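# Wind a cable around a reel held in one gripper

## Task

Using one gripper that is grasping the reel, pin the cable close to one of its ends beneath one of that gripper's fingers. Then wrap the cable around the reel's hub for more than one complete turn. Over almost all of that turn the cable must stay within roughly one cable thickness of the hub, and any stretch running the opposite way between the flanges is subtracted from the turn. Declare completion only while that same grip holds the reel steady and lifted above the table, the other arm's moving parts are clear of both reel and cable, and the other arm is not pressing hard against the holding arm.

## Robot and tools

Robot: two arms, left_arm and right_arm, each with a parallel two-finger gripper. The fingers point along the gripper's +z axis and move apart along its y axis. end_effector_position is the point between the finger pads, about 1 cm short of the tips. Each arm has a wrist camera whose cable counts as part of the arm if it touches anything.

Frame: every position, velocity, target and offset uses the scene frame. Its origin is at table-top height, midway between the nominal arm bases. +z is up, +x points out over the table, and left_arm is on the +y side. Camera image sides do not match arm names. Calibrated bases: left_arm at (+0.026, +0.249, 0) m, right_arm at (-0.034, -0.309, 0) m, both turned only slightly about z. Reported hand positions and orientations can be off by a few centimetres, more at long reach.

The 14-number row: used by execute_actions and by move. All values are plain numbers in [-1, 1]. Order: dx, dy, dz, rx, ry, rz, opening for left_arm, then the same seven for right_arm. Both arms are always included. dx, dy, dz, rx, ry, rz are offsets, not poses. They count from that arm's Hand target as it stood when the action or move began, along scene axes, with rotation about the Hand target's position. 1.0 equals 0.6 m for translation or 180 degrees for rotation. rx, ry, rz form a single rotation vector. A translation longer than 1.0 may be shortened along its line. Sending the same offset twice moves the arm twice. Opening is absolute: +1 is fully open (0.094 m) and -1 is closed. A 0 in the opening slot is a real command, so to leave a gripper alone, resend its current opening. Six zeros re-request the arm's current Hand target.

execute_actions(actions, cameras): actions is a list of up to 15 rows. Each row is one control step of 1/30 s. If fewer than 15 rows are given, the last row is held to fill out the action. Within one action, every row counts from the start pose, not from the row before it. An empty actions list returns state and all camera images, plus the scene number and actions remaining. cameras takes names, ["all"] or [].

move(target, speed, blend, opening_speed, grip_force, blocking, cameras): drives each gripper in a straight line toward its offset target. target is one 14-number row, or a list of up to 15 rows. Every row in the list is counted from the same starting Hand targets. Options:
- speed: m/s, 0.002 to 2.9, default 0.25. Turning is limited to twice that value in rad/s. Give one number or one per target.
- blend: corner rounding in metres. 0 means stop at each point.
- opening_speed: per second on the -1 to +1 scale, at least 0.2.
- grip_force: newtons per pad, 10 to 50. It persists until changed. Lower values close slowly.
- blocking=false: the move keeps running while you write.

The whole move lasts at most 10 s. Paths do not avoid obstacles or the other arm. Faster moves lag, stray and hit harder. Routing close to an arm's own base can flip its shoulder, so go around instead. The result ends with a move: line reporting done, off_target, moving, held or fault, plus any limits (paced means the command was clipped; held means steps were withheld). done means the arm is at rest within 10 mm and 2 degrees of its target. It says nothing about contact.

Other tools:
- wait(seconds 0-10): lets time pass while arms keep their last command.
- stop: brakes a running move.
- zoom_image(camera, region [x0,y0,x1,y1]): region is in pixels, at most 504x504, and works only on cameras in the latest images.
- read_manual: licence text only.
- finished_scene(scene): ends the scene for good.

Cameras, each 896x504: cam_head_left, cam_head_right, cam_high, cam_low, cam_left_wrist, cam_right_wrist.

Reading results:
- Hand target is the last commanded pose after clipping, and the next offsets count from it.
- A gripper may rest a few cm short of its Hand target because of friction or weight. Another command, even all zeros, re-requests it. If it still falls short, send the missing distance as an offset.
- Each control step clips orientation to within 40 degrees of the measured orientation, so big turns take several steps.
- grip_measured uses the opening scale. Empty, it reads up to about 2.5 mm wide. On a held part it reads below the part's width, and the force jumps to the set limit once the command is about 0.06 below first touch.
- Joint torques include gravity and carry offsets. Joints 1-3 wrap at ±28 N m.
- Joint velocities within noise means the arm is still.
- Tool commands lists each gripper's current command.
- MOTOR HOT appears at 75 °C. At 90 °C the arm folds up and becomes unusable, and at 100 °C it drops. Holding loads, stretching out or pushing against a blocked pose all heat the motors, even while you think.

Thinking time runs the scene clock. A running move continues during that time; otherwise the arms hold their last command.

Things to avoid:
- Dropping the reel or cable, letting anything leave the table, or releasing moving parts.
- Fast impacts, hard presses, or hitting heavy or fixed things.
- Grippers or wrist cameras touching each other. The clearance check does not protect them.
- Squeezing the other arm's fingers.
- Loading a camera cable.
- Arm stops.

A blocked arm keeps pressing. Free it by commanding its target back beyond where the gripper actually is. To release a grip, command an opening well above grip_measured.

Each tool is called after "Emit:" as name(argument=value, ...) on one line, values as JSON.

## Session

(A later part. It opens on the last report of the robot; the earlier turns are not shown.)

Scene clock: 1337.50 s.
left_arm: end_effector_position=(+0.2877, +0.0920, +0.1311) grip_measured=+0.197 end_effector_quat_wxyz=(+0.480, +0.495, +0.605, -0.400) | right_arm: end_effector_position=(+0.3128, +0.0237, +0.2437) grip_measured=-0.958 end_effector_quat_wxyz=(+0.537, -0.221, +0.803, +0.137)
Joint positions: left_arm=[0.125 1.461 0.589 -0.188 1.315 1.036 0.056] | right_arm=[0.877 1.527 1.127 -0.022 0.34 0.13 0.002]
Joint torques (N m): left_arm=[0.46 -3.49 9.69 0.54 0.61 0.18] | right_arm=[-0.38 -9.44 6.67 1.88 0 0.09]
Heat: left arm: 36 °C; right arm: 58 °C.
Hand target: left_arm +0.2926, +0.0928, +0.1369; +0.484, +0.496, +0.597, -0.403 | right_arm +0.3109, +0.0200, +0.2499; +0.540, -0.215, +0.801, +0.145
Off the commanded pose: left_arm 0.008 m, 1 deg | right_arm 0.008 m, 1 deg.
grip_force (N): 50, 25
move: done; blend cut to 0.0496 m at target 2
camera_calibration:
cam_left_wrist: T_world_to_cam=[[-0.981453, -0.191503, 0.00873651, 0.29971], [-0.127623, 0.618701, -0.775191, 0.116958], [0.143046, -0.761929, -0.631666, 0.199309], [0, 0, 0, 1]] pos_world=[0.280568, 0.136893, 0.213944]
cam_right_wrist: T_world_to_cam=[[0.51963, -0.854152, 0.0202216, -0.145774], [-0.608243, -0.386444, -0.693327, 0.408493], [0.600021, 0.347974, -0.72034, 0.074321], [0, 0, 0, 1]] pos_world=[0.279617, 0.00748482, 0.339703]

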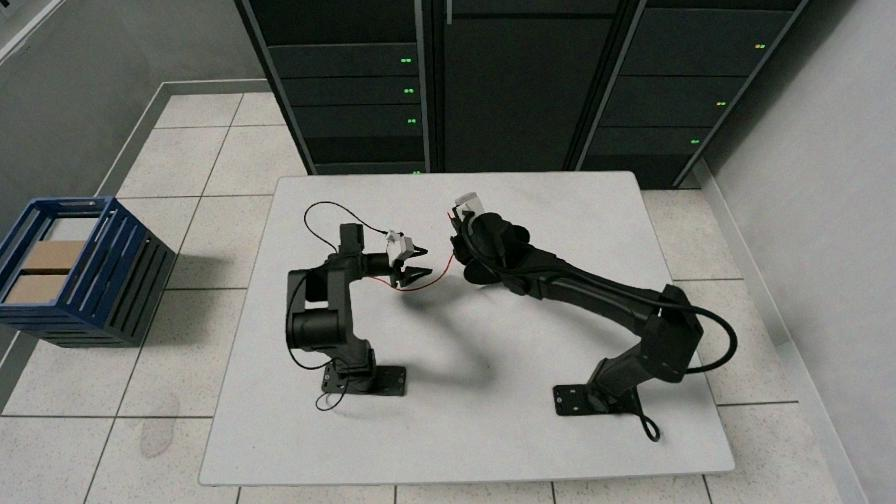

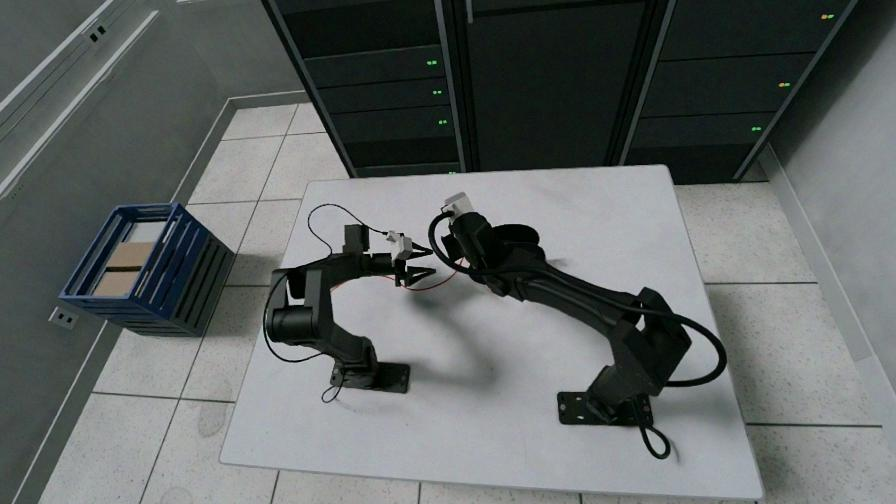

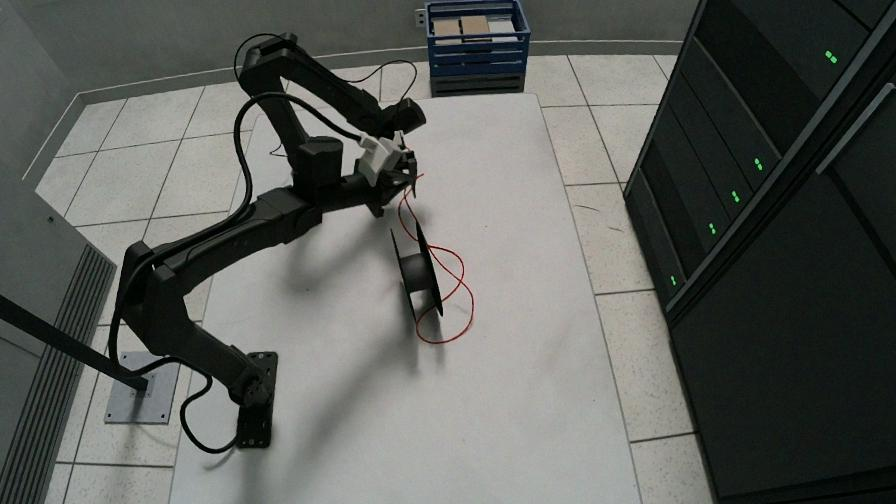

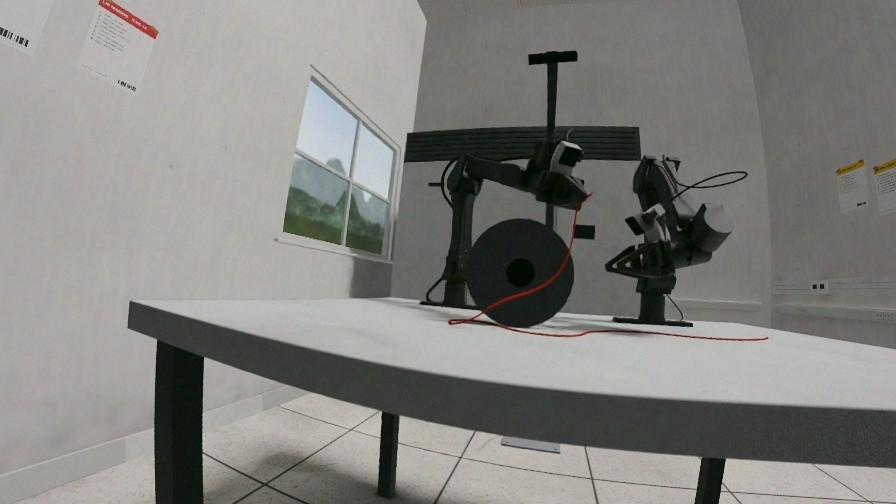

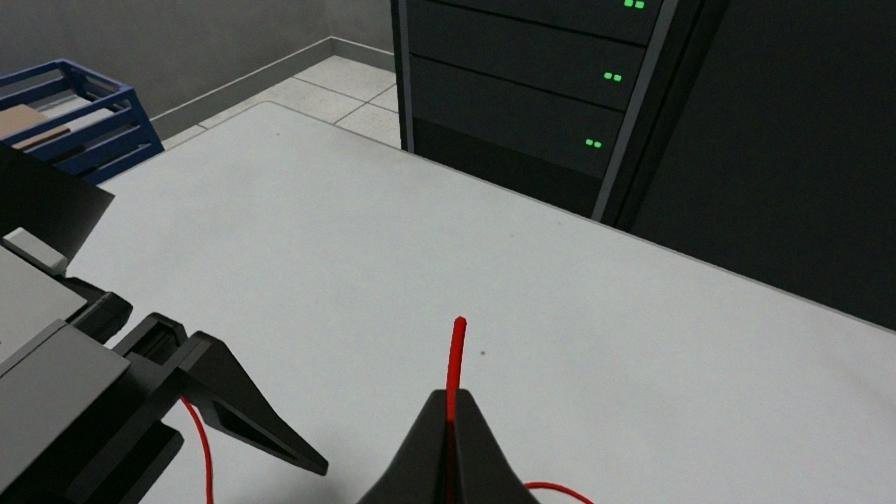

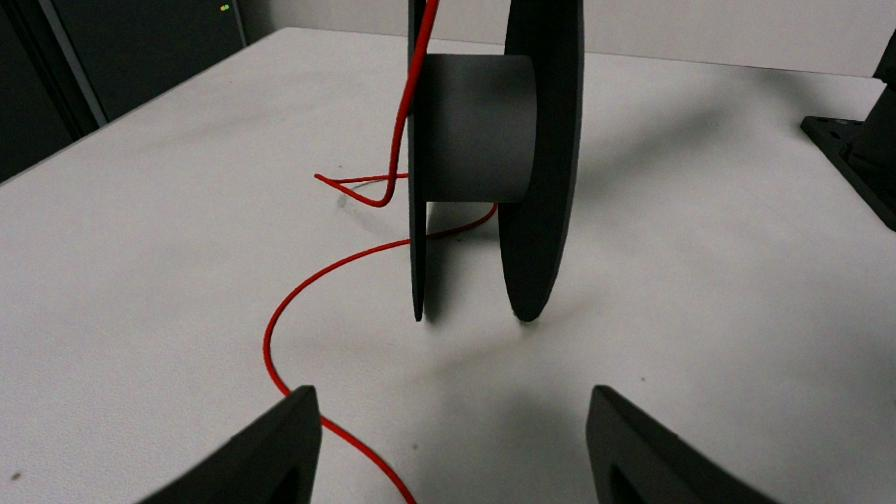

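Emit:
move(target=[0, 0, 0, 0, 0, 0, 0.2, 0.056, -0.0633, -0.0465, -0.003, 0.016, -0.083, -1], speed=0.12, cameras=["all"])

Scene clock: 1392.30 s.
left_arm: end_effector_position=(+0.2877, +0.0920, +0.1311) grip_measured=+0.197 end_effector_quat_wxyz=(+0.480, +0.495, +0.605, -0.400) | right_arm: end_effector_position=(+0.3407, -0.0166, +0.2205) grip_measured=-0.958 end_effector_quat_wxyz=(+0.531, -0.117, +0.836, +0.077)
Joint positions: left_arm=[0.125 1.461 0.589 -0.188 1.315 1.036 0.056] | right_arm=[0.833 1.573 1.127 -0.06 0.503 0.265 0.002]
Joint torques (N m): left_arm=[0.61 -3.54 9.54 0.54 0.57 0.16] | right_arm=[-0.35 -6.89 7.98 1.8 0.2 0.1]
Heat: left arm: 34 °C; right arm: 53 °C.
Hand target: left_arm +0.2926, +0.0928, +0.1369; +0.484, +0.496, +0.597, -0.403 | right_arm +0.3445, -0.0179, +0.2220; +0.533, -0.108, +0.836, +0.075
Off the commanded pose: left_arm 0.008 m, 1 deg | right_arm 0.004 m, 1 deg.
grip_force (N): 50, 25
move: done
camera_calibration:
cam_left_wrist: T_world_to_cam=[[-0.981453, -0.191503, 0.00873651, 0.29971], [-0.127623, 0.618701, -0.775191, 0.116958], [0.143046, -0.761929, -0.631666, 0.199309], [0, 0, 0, 1]] pos_world=[0.280568, 0.136893, 0.213944]
cam_right_wrist: T_world_to_cam=[[0.298187, -0.954505, -0.00208381, -0.11559], [-0.714652, -0.221808, -0.663381, 0.426252], [0.632738, 0.199301, -0.748279, 0.0475019], [0, 0, 0, 1]] pos_world=[0.309033, -0.025252, 0.318071]

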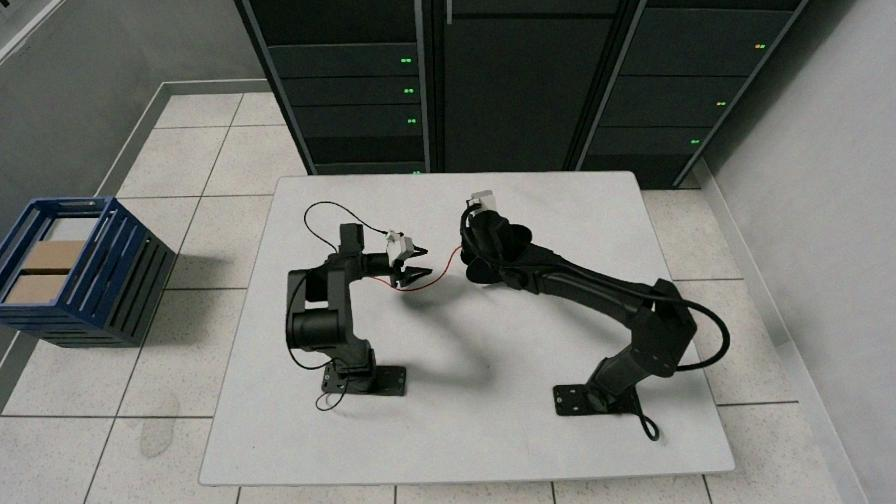

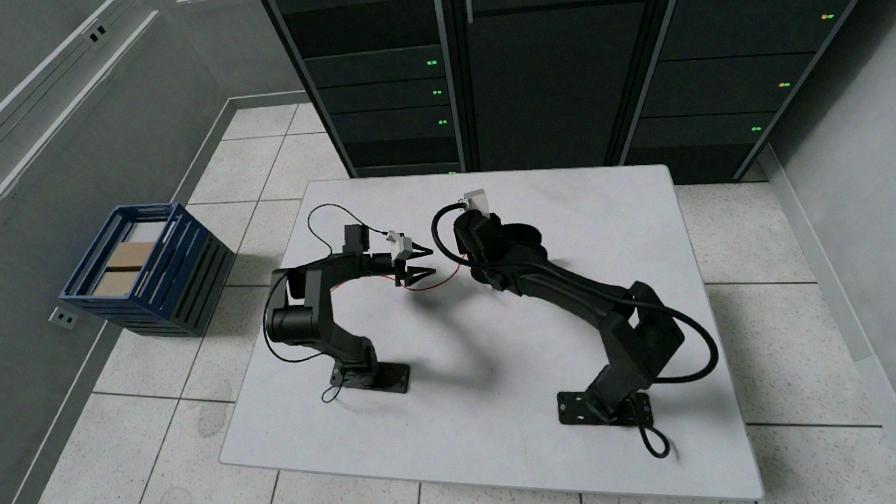

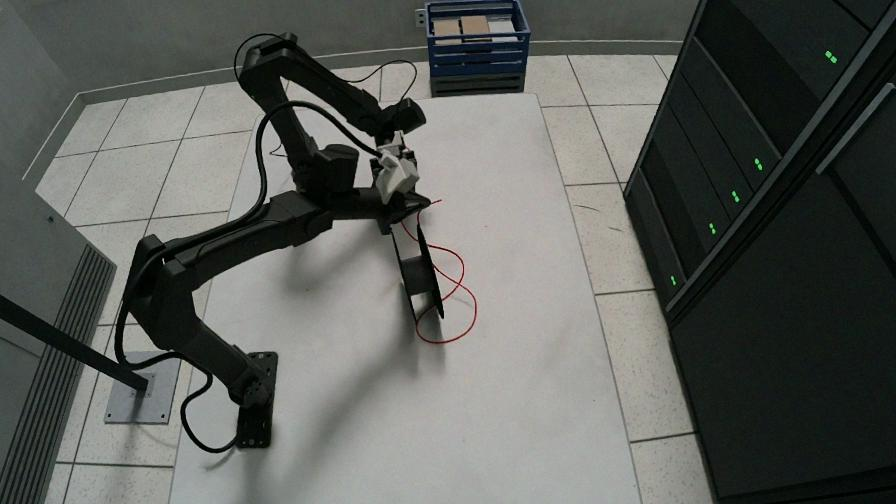

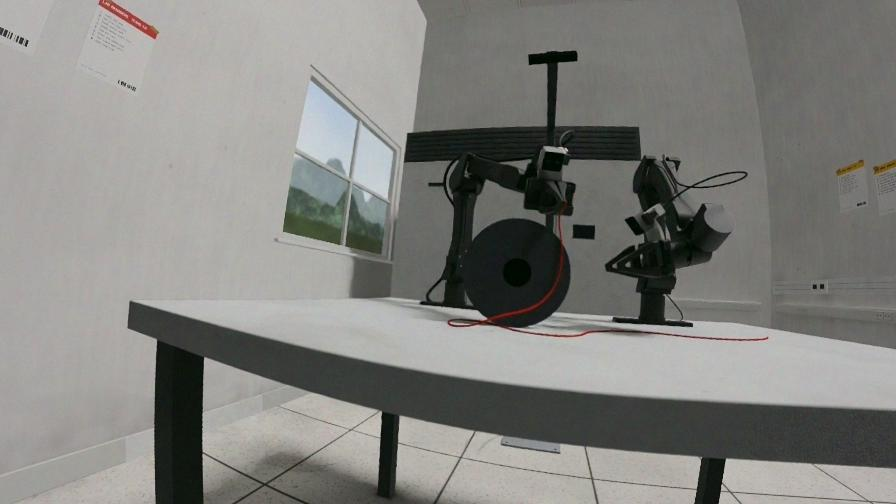

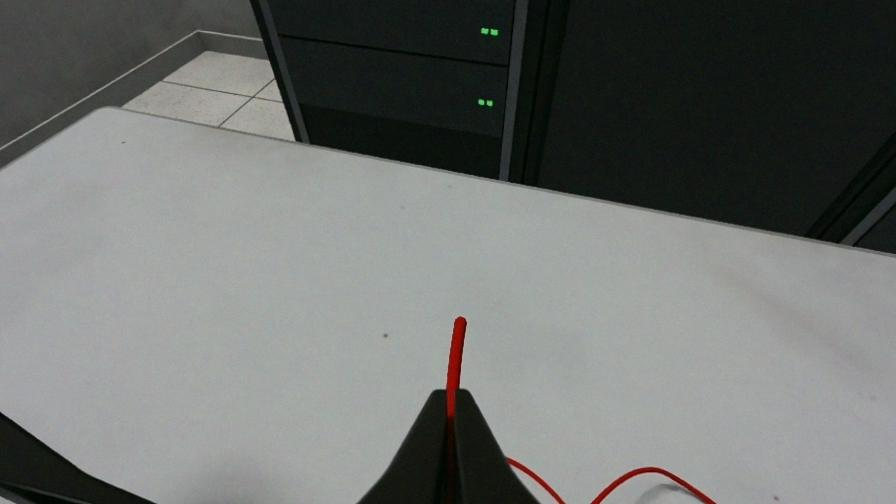

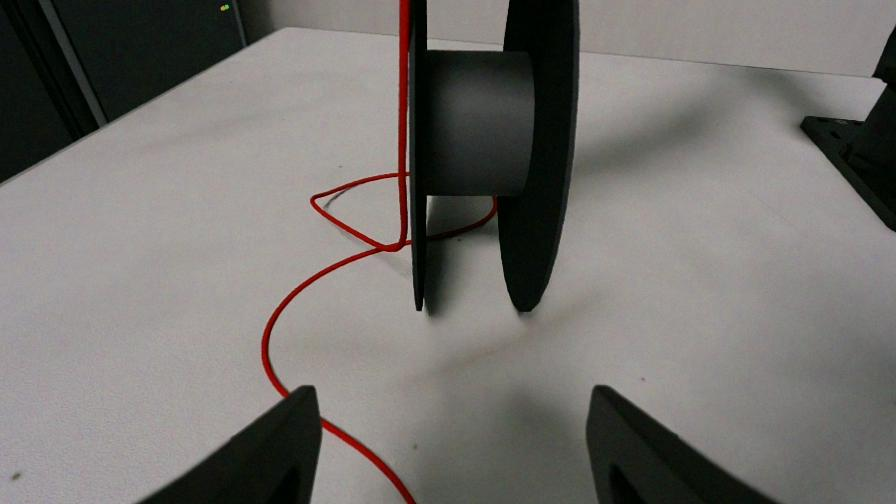

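Emit:
move(target=[0.018, -0.038, -0.0065, -0.0437, -0.0081, 0, 0.2, 0.0, -0.02, -0.018, 0, 0, 0, -1], speed=0.12, cameras=["cam_right_wrist", "cam_low", "cam_left_wrist"])

Scene clock: 1443.90 s.
left_arm: end_effector_position=(+0.3085, +0.0716, +0.1413) grip_measured=+0.197 end_effector_quat_wxyz=(+0.536, +0.474, +0.554, -0.426) | right_arm: end_effector_position=(+0.3448, -0.0275, +0.2072) grip_measured=-0.958 end_effector_quat_wxyz=(+0.527, -0.110, +0.839, +0.070)
Joint positions: left_arm=[0.054 1.639 0.433 0.894 1.362 0.342 0.056] | right_arm=[0.809 1.573 1.083 -0.025 0.496 0.265 0.002]
Joint torques (N m): left_arm=[-0.35 -4.3 3.93 1.1 0.14 -0.08] | right_arm=[-0.36 -9.02 6.27 1.99 0.08 -0.01]
Heat: left arm: 34 °C; right arm: 55 °C.
Hand target: left_arm +0.3034, +0.0700, +0.1330; +0.525, +0.467, +0.562, -0.436 | right_arm +0.3445, -0.0298, +0.2113; +0.533, -0.108, +0.836, +0.075
Off the commanded pose: left_arm 0.010 m, 2 deg | right_arm 0.005 m, 1 deg.
grip_force (N): 50, 25
move: done
camera_calibration:
cam_left_wrist: T_world_to_cam=[[-0.981599, -0.187493, -0.0361883, 0.322192], [-0.0633249, 0.498413, -0.864624, 0.141595], [0.180148, -0.846422, -0.501115, 0.163362], [0, 0, 0, 1]] pos_world=[0.295801, 0.128109, 0.215949]
cam_right_wrist: T_world_to_cam=[[0.280488, -0.959857, 0.000380798, -0.121691], [-0.72485, -0.212075, -0.655451, 0.420008], [0.62922, 0.18357, -0.755237, 0.0394038], [0, 0, 0, 1]] pos_world=[0.313782, -0.0349662, 0.3051]
Images, in order (width x height): cam_low 896x504, cam_left_wrist 896x504, cam_right_wrist 896x504.

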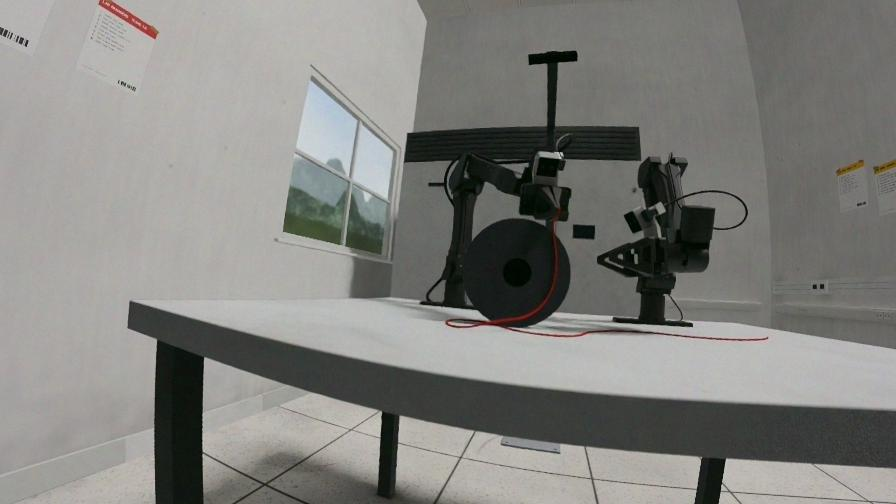

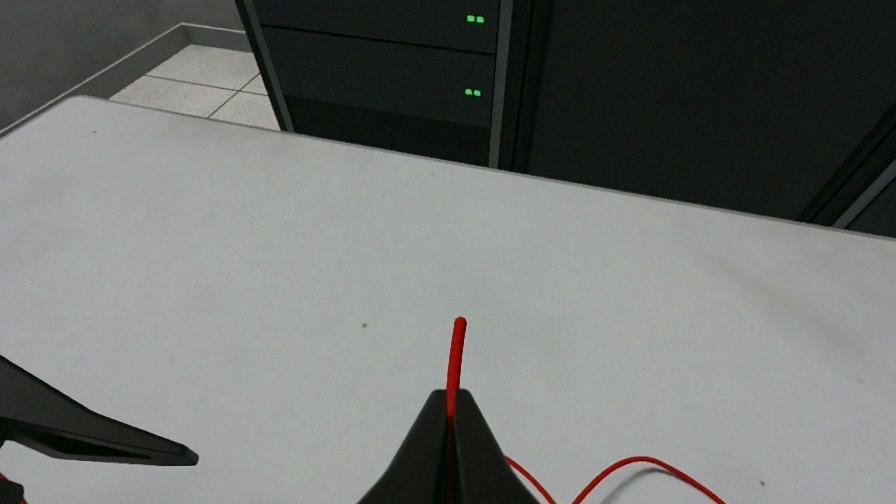

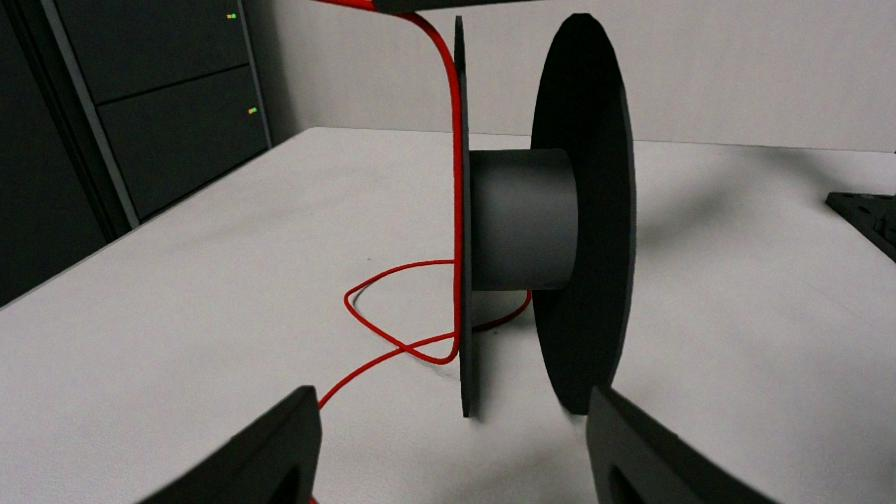

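Emit:
move(target=[0.0325, -0.1867, -0.0133, 0, 0, 0, 0.2, 0, 0, 0, 0, 0, 0, -1], speed=0.1, cameras=["cam_right_wrist", "cam_low", "cam_left_wrist"])

Emit:
zoom_image(camera="cam_low", region=[450, 180, 650, 340])

Scene clock: 1468.77 s.
left_arm: end_effector_position=(+0.3173, -0.0393, +0.1256) grip_measured=+0.197 end_effector_quat_wxyz=(+0.523, +0.469, +0.561, -0.437) | right_arm: end_effector_position=(+0.3448, -0.0274, +0.2073) grip_measured=-0.958 end_effector_quat_wxyz=(+0.528, -0.110, +0.839, +0.070)
Joint positions: left_arm=[-0.348 1.866 0.531 1.208 0.979 0.106 0.056] | right_arm=[0.809 1.573 1.083 -0.025 0.496 0.265 0.002]
Joint torques (N m): left_arm=[-0.03 -5.83 7.25 1.4 0 -0.08] | right_arm=[-0.36 -9.02 6.23 1.98 0.06 -0.02]
Heat: left arm: 35 °C; right arm: 54 °C.
Hand target: left_arm +0.3228, -0.0420, +0.1249; +0.525, +0.467, +0.562, -0.436 | right_arm +0.3445, -0.0298, +0.2113; +0.533, -0.108, +0.836, +0.075
Off the commanded pose: left_arm 0.006 m, 0 deg | right_arm 0.005 m, 1 deg.
grip_force (N): 50, 25
move: done
camera_calibration:
cam_left_wrist: T_world_to_cam=[[-0.984067, -0.177797, -0.000781209, 0.306218], [-0.0895054, 0.499181, -0.861863, 0.19179], [0.153626, -0.848061, -0.507141, 0.0692164], [0, 0, 0, 1]] pos_world=[0.307872, 0.0174063, 0.200638]
cam_right_wrist: T_world_to_cam=[[0.280532, -0.959845, 0.000115552, -0.121653], [-0.724676, -0.211878, -0.655708, 0.420109], [0.629402, 0.183863, -0.755015, 0.0392266], [0, 0, 0, 1]] pos_world=[0.313881, -0.0349678, 0.3051]
Images, in order (width x height): cam_low 896x504, cam_left_wrist 896x504, cam_right_wrist 896x504.

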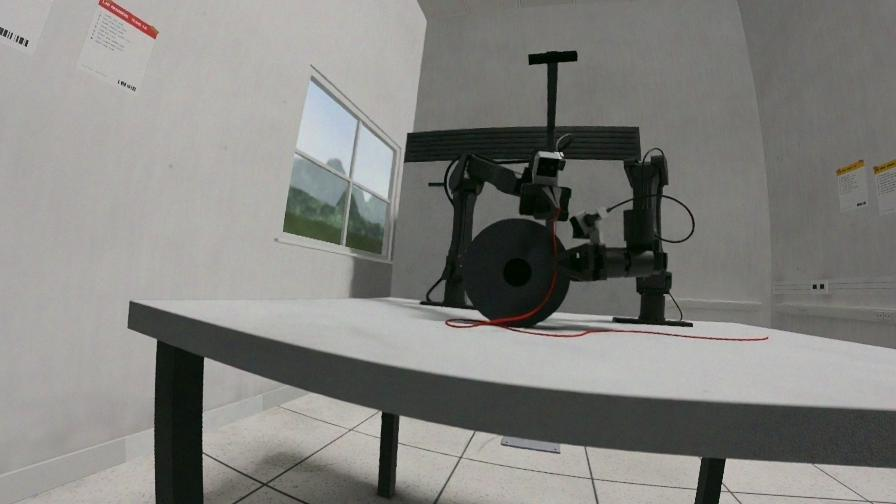

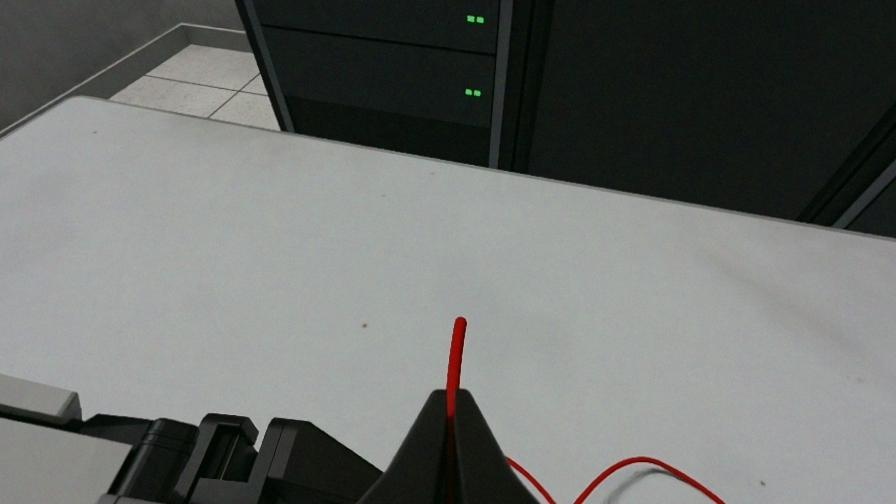

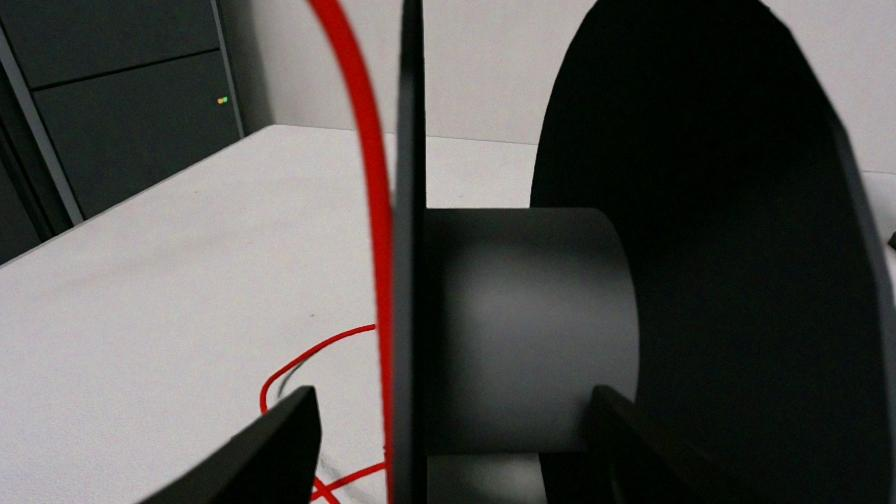

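Scaled by 2.520 from the camera's 896x504 image, which has a finer 1280x720 frame.

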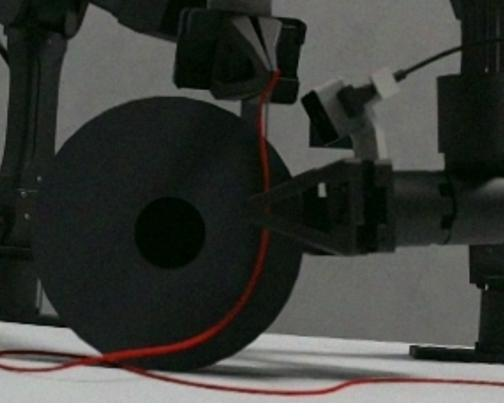

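Emit:
move(target=[[0.018, 0.0033, 0, 0, 0, 0, 0.2, 0, 0, 0, 0, 0, 0, -1], [0.018, 0.0033, 0, 0, 0, 0, -1, 0, 0, 0, 0, 0, 0, -1]], speed=0.1, opening_speed=0.35, cameras=["cam_right_wrist", "cam_low", "cam_left_wrist", "cam_high"])

Emit:
zoom_image(camera="cam_low", region=[450, 180, 650, 340])

Scene clock: 1483.07 s.
left_arm: end_effector_position=(+0.3278, -0.0394, +0.1289) grip_measured=-0.920 end_effector_quat_wxyz=(+0.529, +0.470, +0.556, -0.436) | right_arm: end_effector_position=(+0.3448, -0.0274, +0.2073) grip_measured=-0.958 end_effector_quat_wxyz=(+0.528, -0.110, +0.839, +0.070)
Joint positions: left_arm=[-0.334 1.887 0.57 1.207 0.992 0.105 0.004] | right_arm=[0.809 1.573 1.083 -0.025 0.496 0.265 0.002]
Joint torques (N m): left_arm=[0.42 -5.98 7.46 1.21 0.01 0.04] | right_arm=[-0.38 -8.99 6.22 1.98 0.06 -0.02]
Heat: left arm: 36 °C; right arm: 54 °C.
Hand target: left_arm +0.3336, -0.0401, +0.1250; +0.525, +0.467, +0.562, -0.436 | right_arm +0.3445, -0.0298, +0.2113; +0.533, -0.108, +0.836, +0.075
Off the commanded pose: left_arm 0.007 m, 1 deg | right_arm 0.005 m, 1 deg.
grip_force (N): 50, 25
move: done
camera_calibration:
cam_left_wrist: T_world_to_cam=[[-0.983865, -0.17842, -0.0132927, 0.318039], [-0.0775565, 0.492264, -0.866984, 0.192147], [0.161231, -0.851964, -0.498158, 0.0653141], [0, 0, 0, 1]] pos_world=[0.317279, 0.0178029, 0.203353]
cam_right_wrist: T_world_to_cam=[[0.280516, -0.959849, -0.0000765411, -0.12159], [-0.724473, -0.211675, -0.655997, 0.420205], [0.629642, 0.184073, -0.754763, 0.0391578], [0, 0, 0, 1]] pos_world=[0.31388, -0.034969, 0.305199]
Images, in order (width x height): cam_high 896x504, cam_low 896x504, cam_left_wrist 896x504, cam_right_wrist 896x504.

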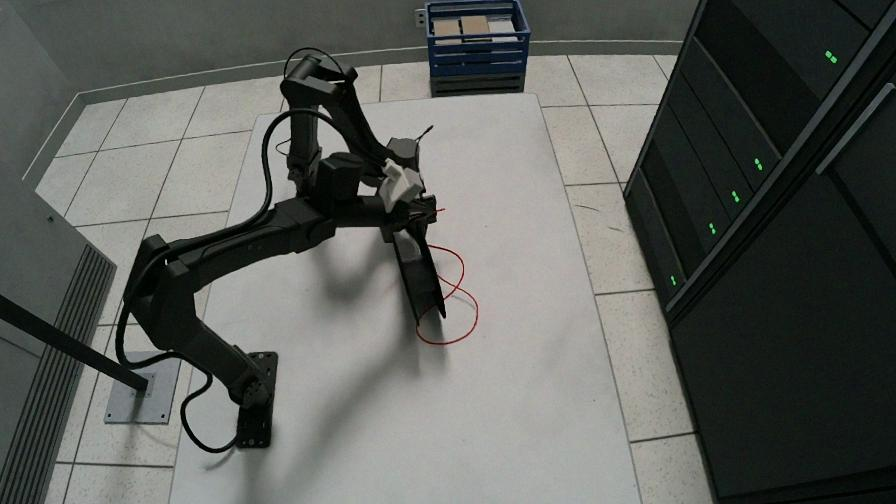

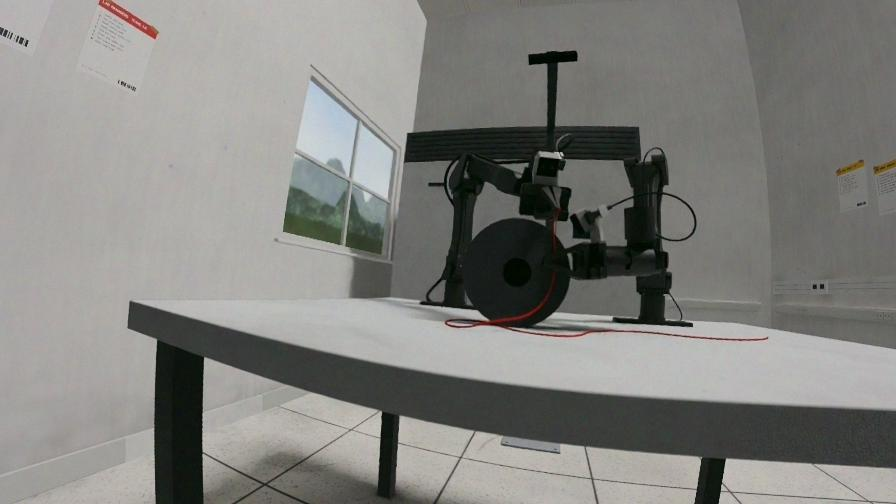

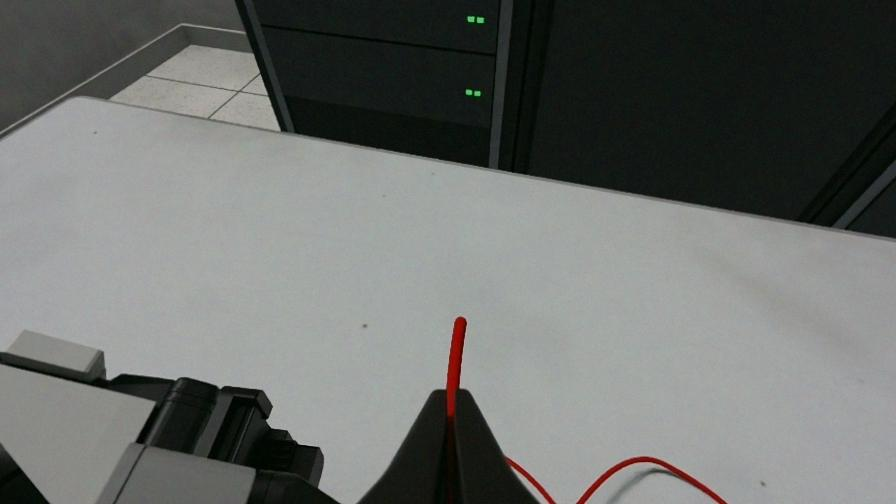

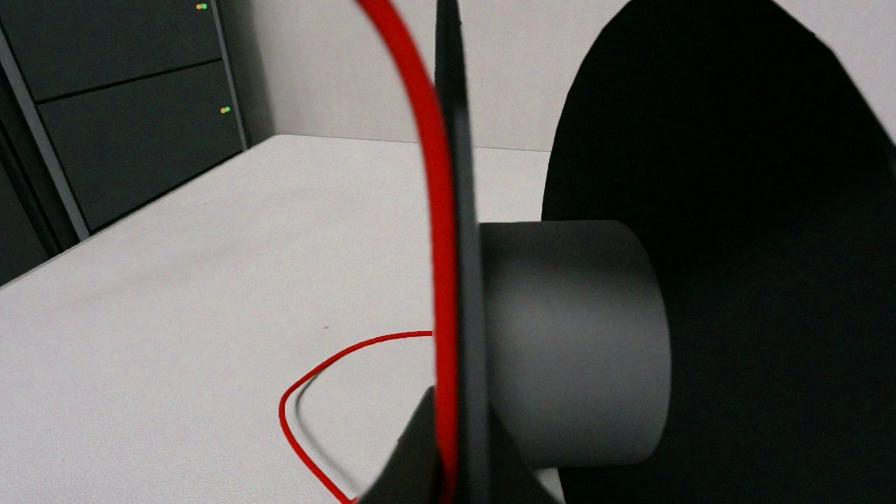

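Scaled by 2.520 from the camera's 896x504 image, which has a finer 1280x720 frame.

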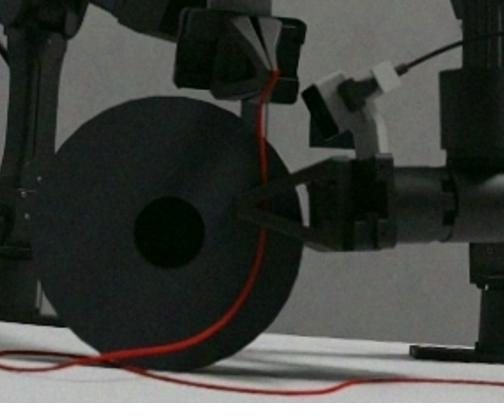

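Emit:
move(target=[[0, 0, 0, 0, 0, 0, -1, 0, 0, 0, 0, 0, 0, -0.72], [0, 0, 0, 0, 0, 0, -1, -0.19, -0.05, 0.095, 0, 0, 0, -0.72], [0, 0, 0, 0, 0, 0, -1, -0.25, -0.25, 0.095, 0, 0, 0, -0.72]], speed=0.12, blend=[0, 0.03, 0], cameras=["all"])

Scene clock: 1541.07 s.
left_arm: end_effector_position=(+0.3278, -0.0394, +0.1289) grip_measured=-0.921 end_effector_quat_wxyz=(+0.529, +0.470, +0.556, -0.436) | right_arm: end_effector_position=(+0.1949, -0.1781, +0.2742) grip_measured=-0.722 end_effector_quat_wxyz=(+0.537, -0.105, +0.833, +0.080)
Joint positions: left_arm=[-0.334 1.887 0.57 1.207 0.992 0.105 0.004] | right_arm=[0.866 0.689 0.837 -0.648 0.544 0.298 0.013]
Joint torques (N m): left_arm=[0.57 -6.22 7.38 1.17 0.05 0.07] | right_arm=[-0.42 0.01 5.64 1.79 0.11 -0.03]
Heat: left arm: 37 °C; right arm: 53 °C.
Hand target: left_arm +0.3337, -0.0401, +0.1250; +0.525, +0.467, +0.562, -0.436 | right_arm +0.1945, -0.1799, +0.2682; +0.533, -0.108, +0.836, +0.075
Off the commanded pose: left_arm 0.007 m, 1 deg | right_arm 0.006 m, 1 deg.
grip_force (N): 50, 25
move: done
camera_calibration:
cam_left_wrist: T_world_to_cam=[[-0.983865, -0.17842, -0.0132927, 0.318039], [-0.0775565, 0.492264, -0.866984, 0.192147], [0.161231, -0.851964, -0.498158, 0.0653141], [0, 0, 0, 1]] pos_world=[0.317279, 0.0178029, 0.203353]
cam_right_wrist: T_world_to_cam=[[0.281775, -0.959316, -0.0177929, -0.219462], [-0.711065, -0.196335, -0.675158, 0.328915], [0.644196, 0.202895, -0.737458, 0.207577], [0, 0, 0, 1]] pos_world=[0.161999, -0.188072, 0.371244]

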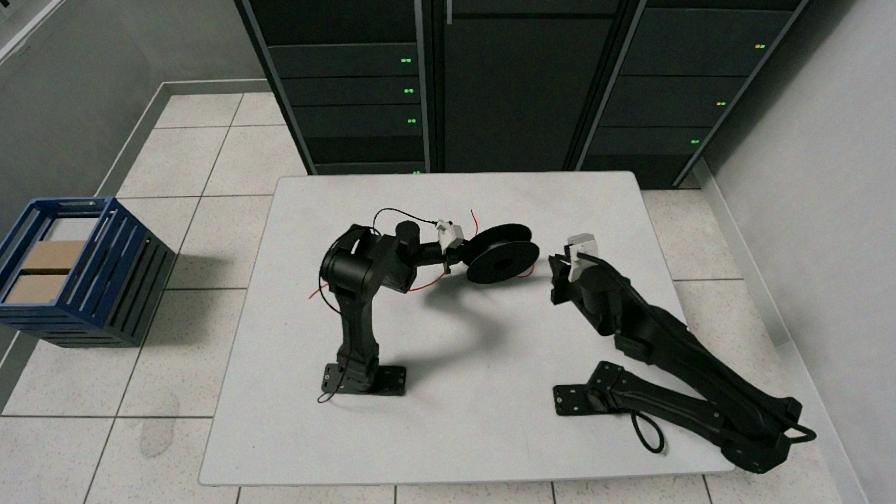

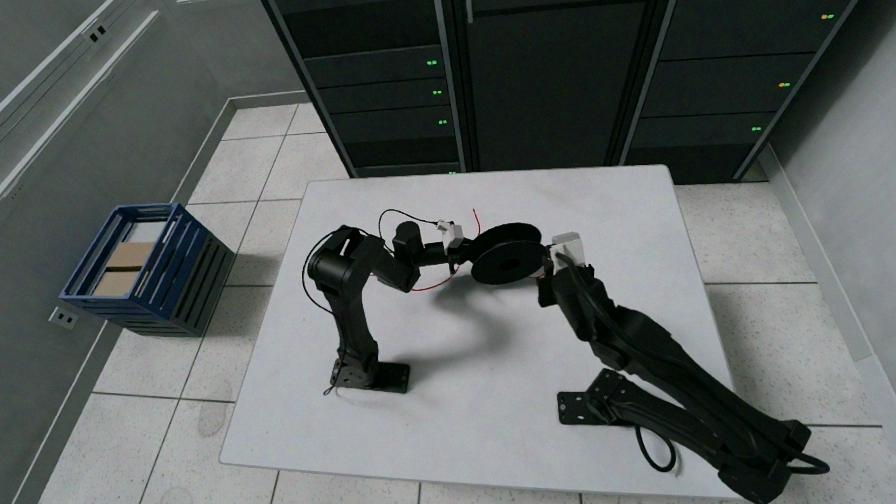

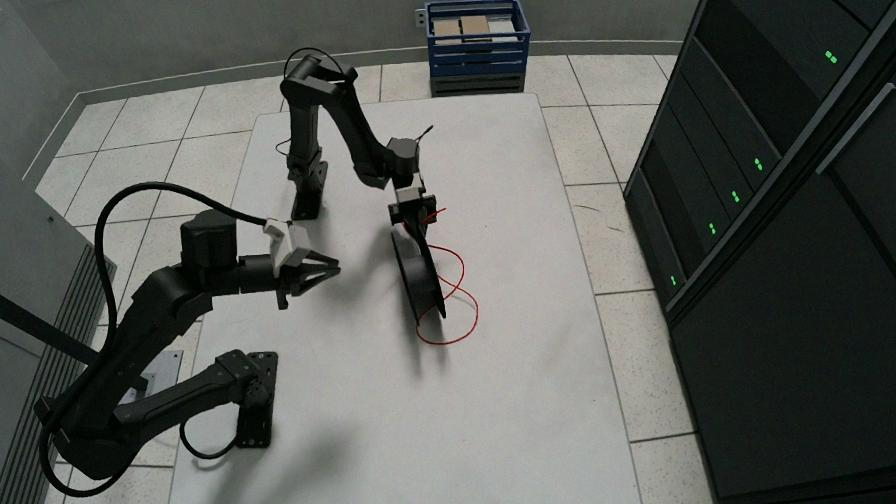

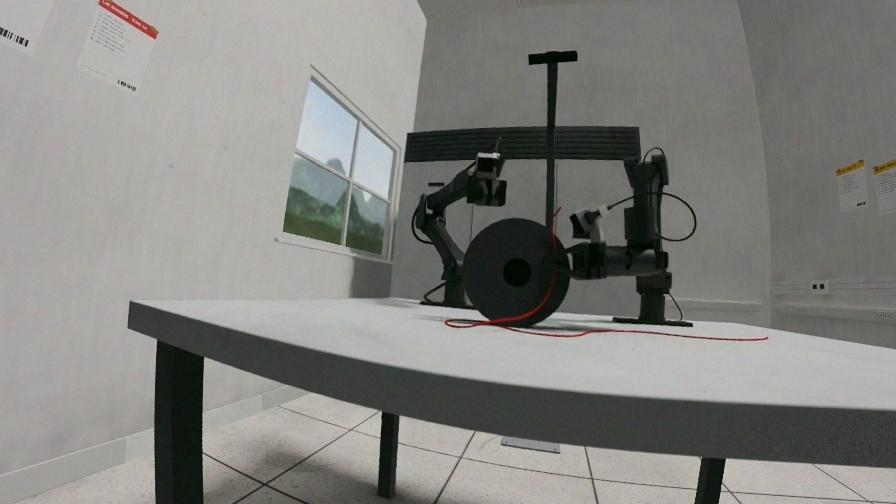

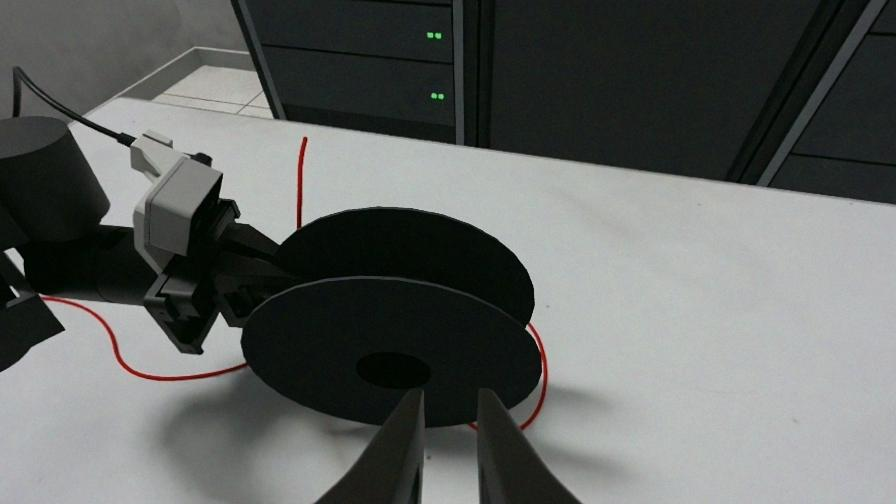

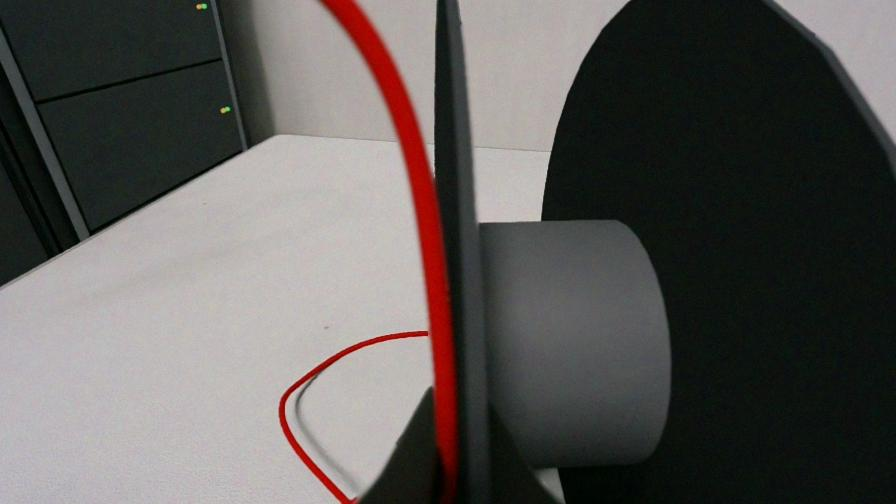

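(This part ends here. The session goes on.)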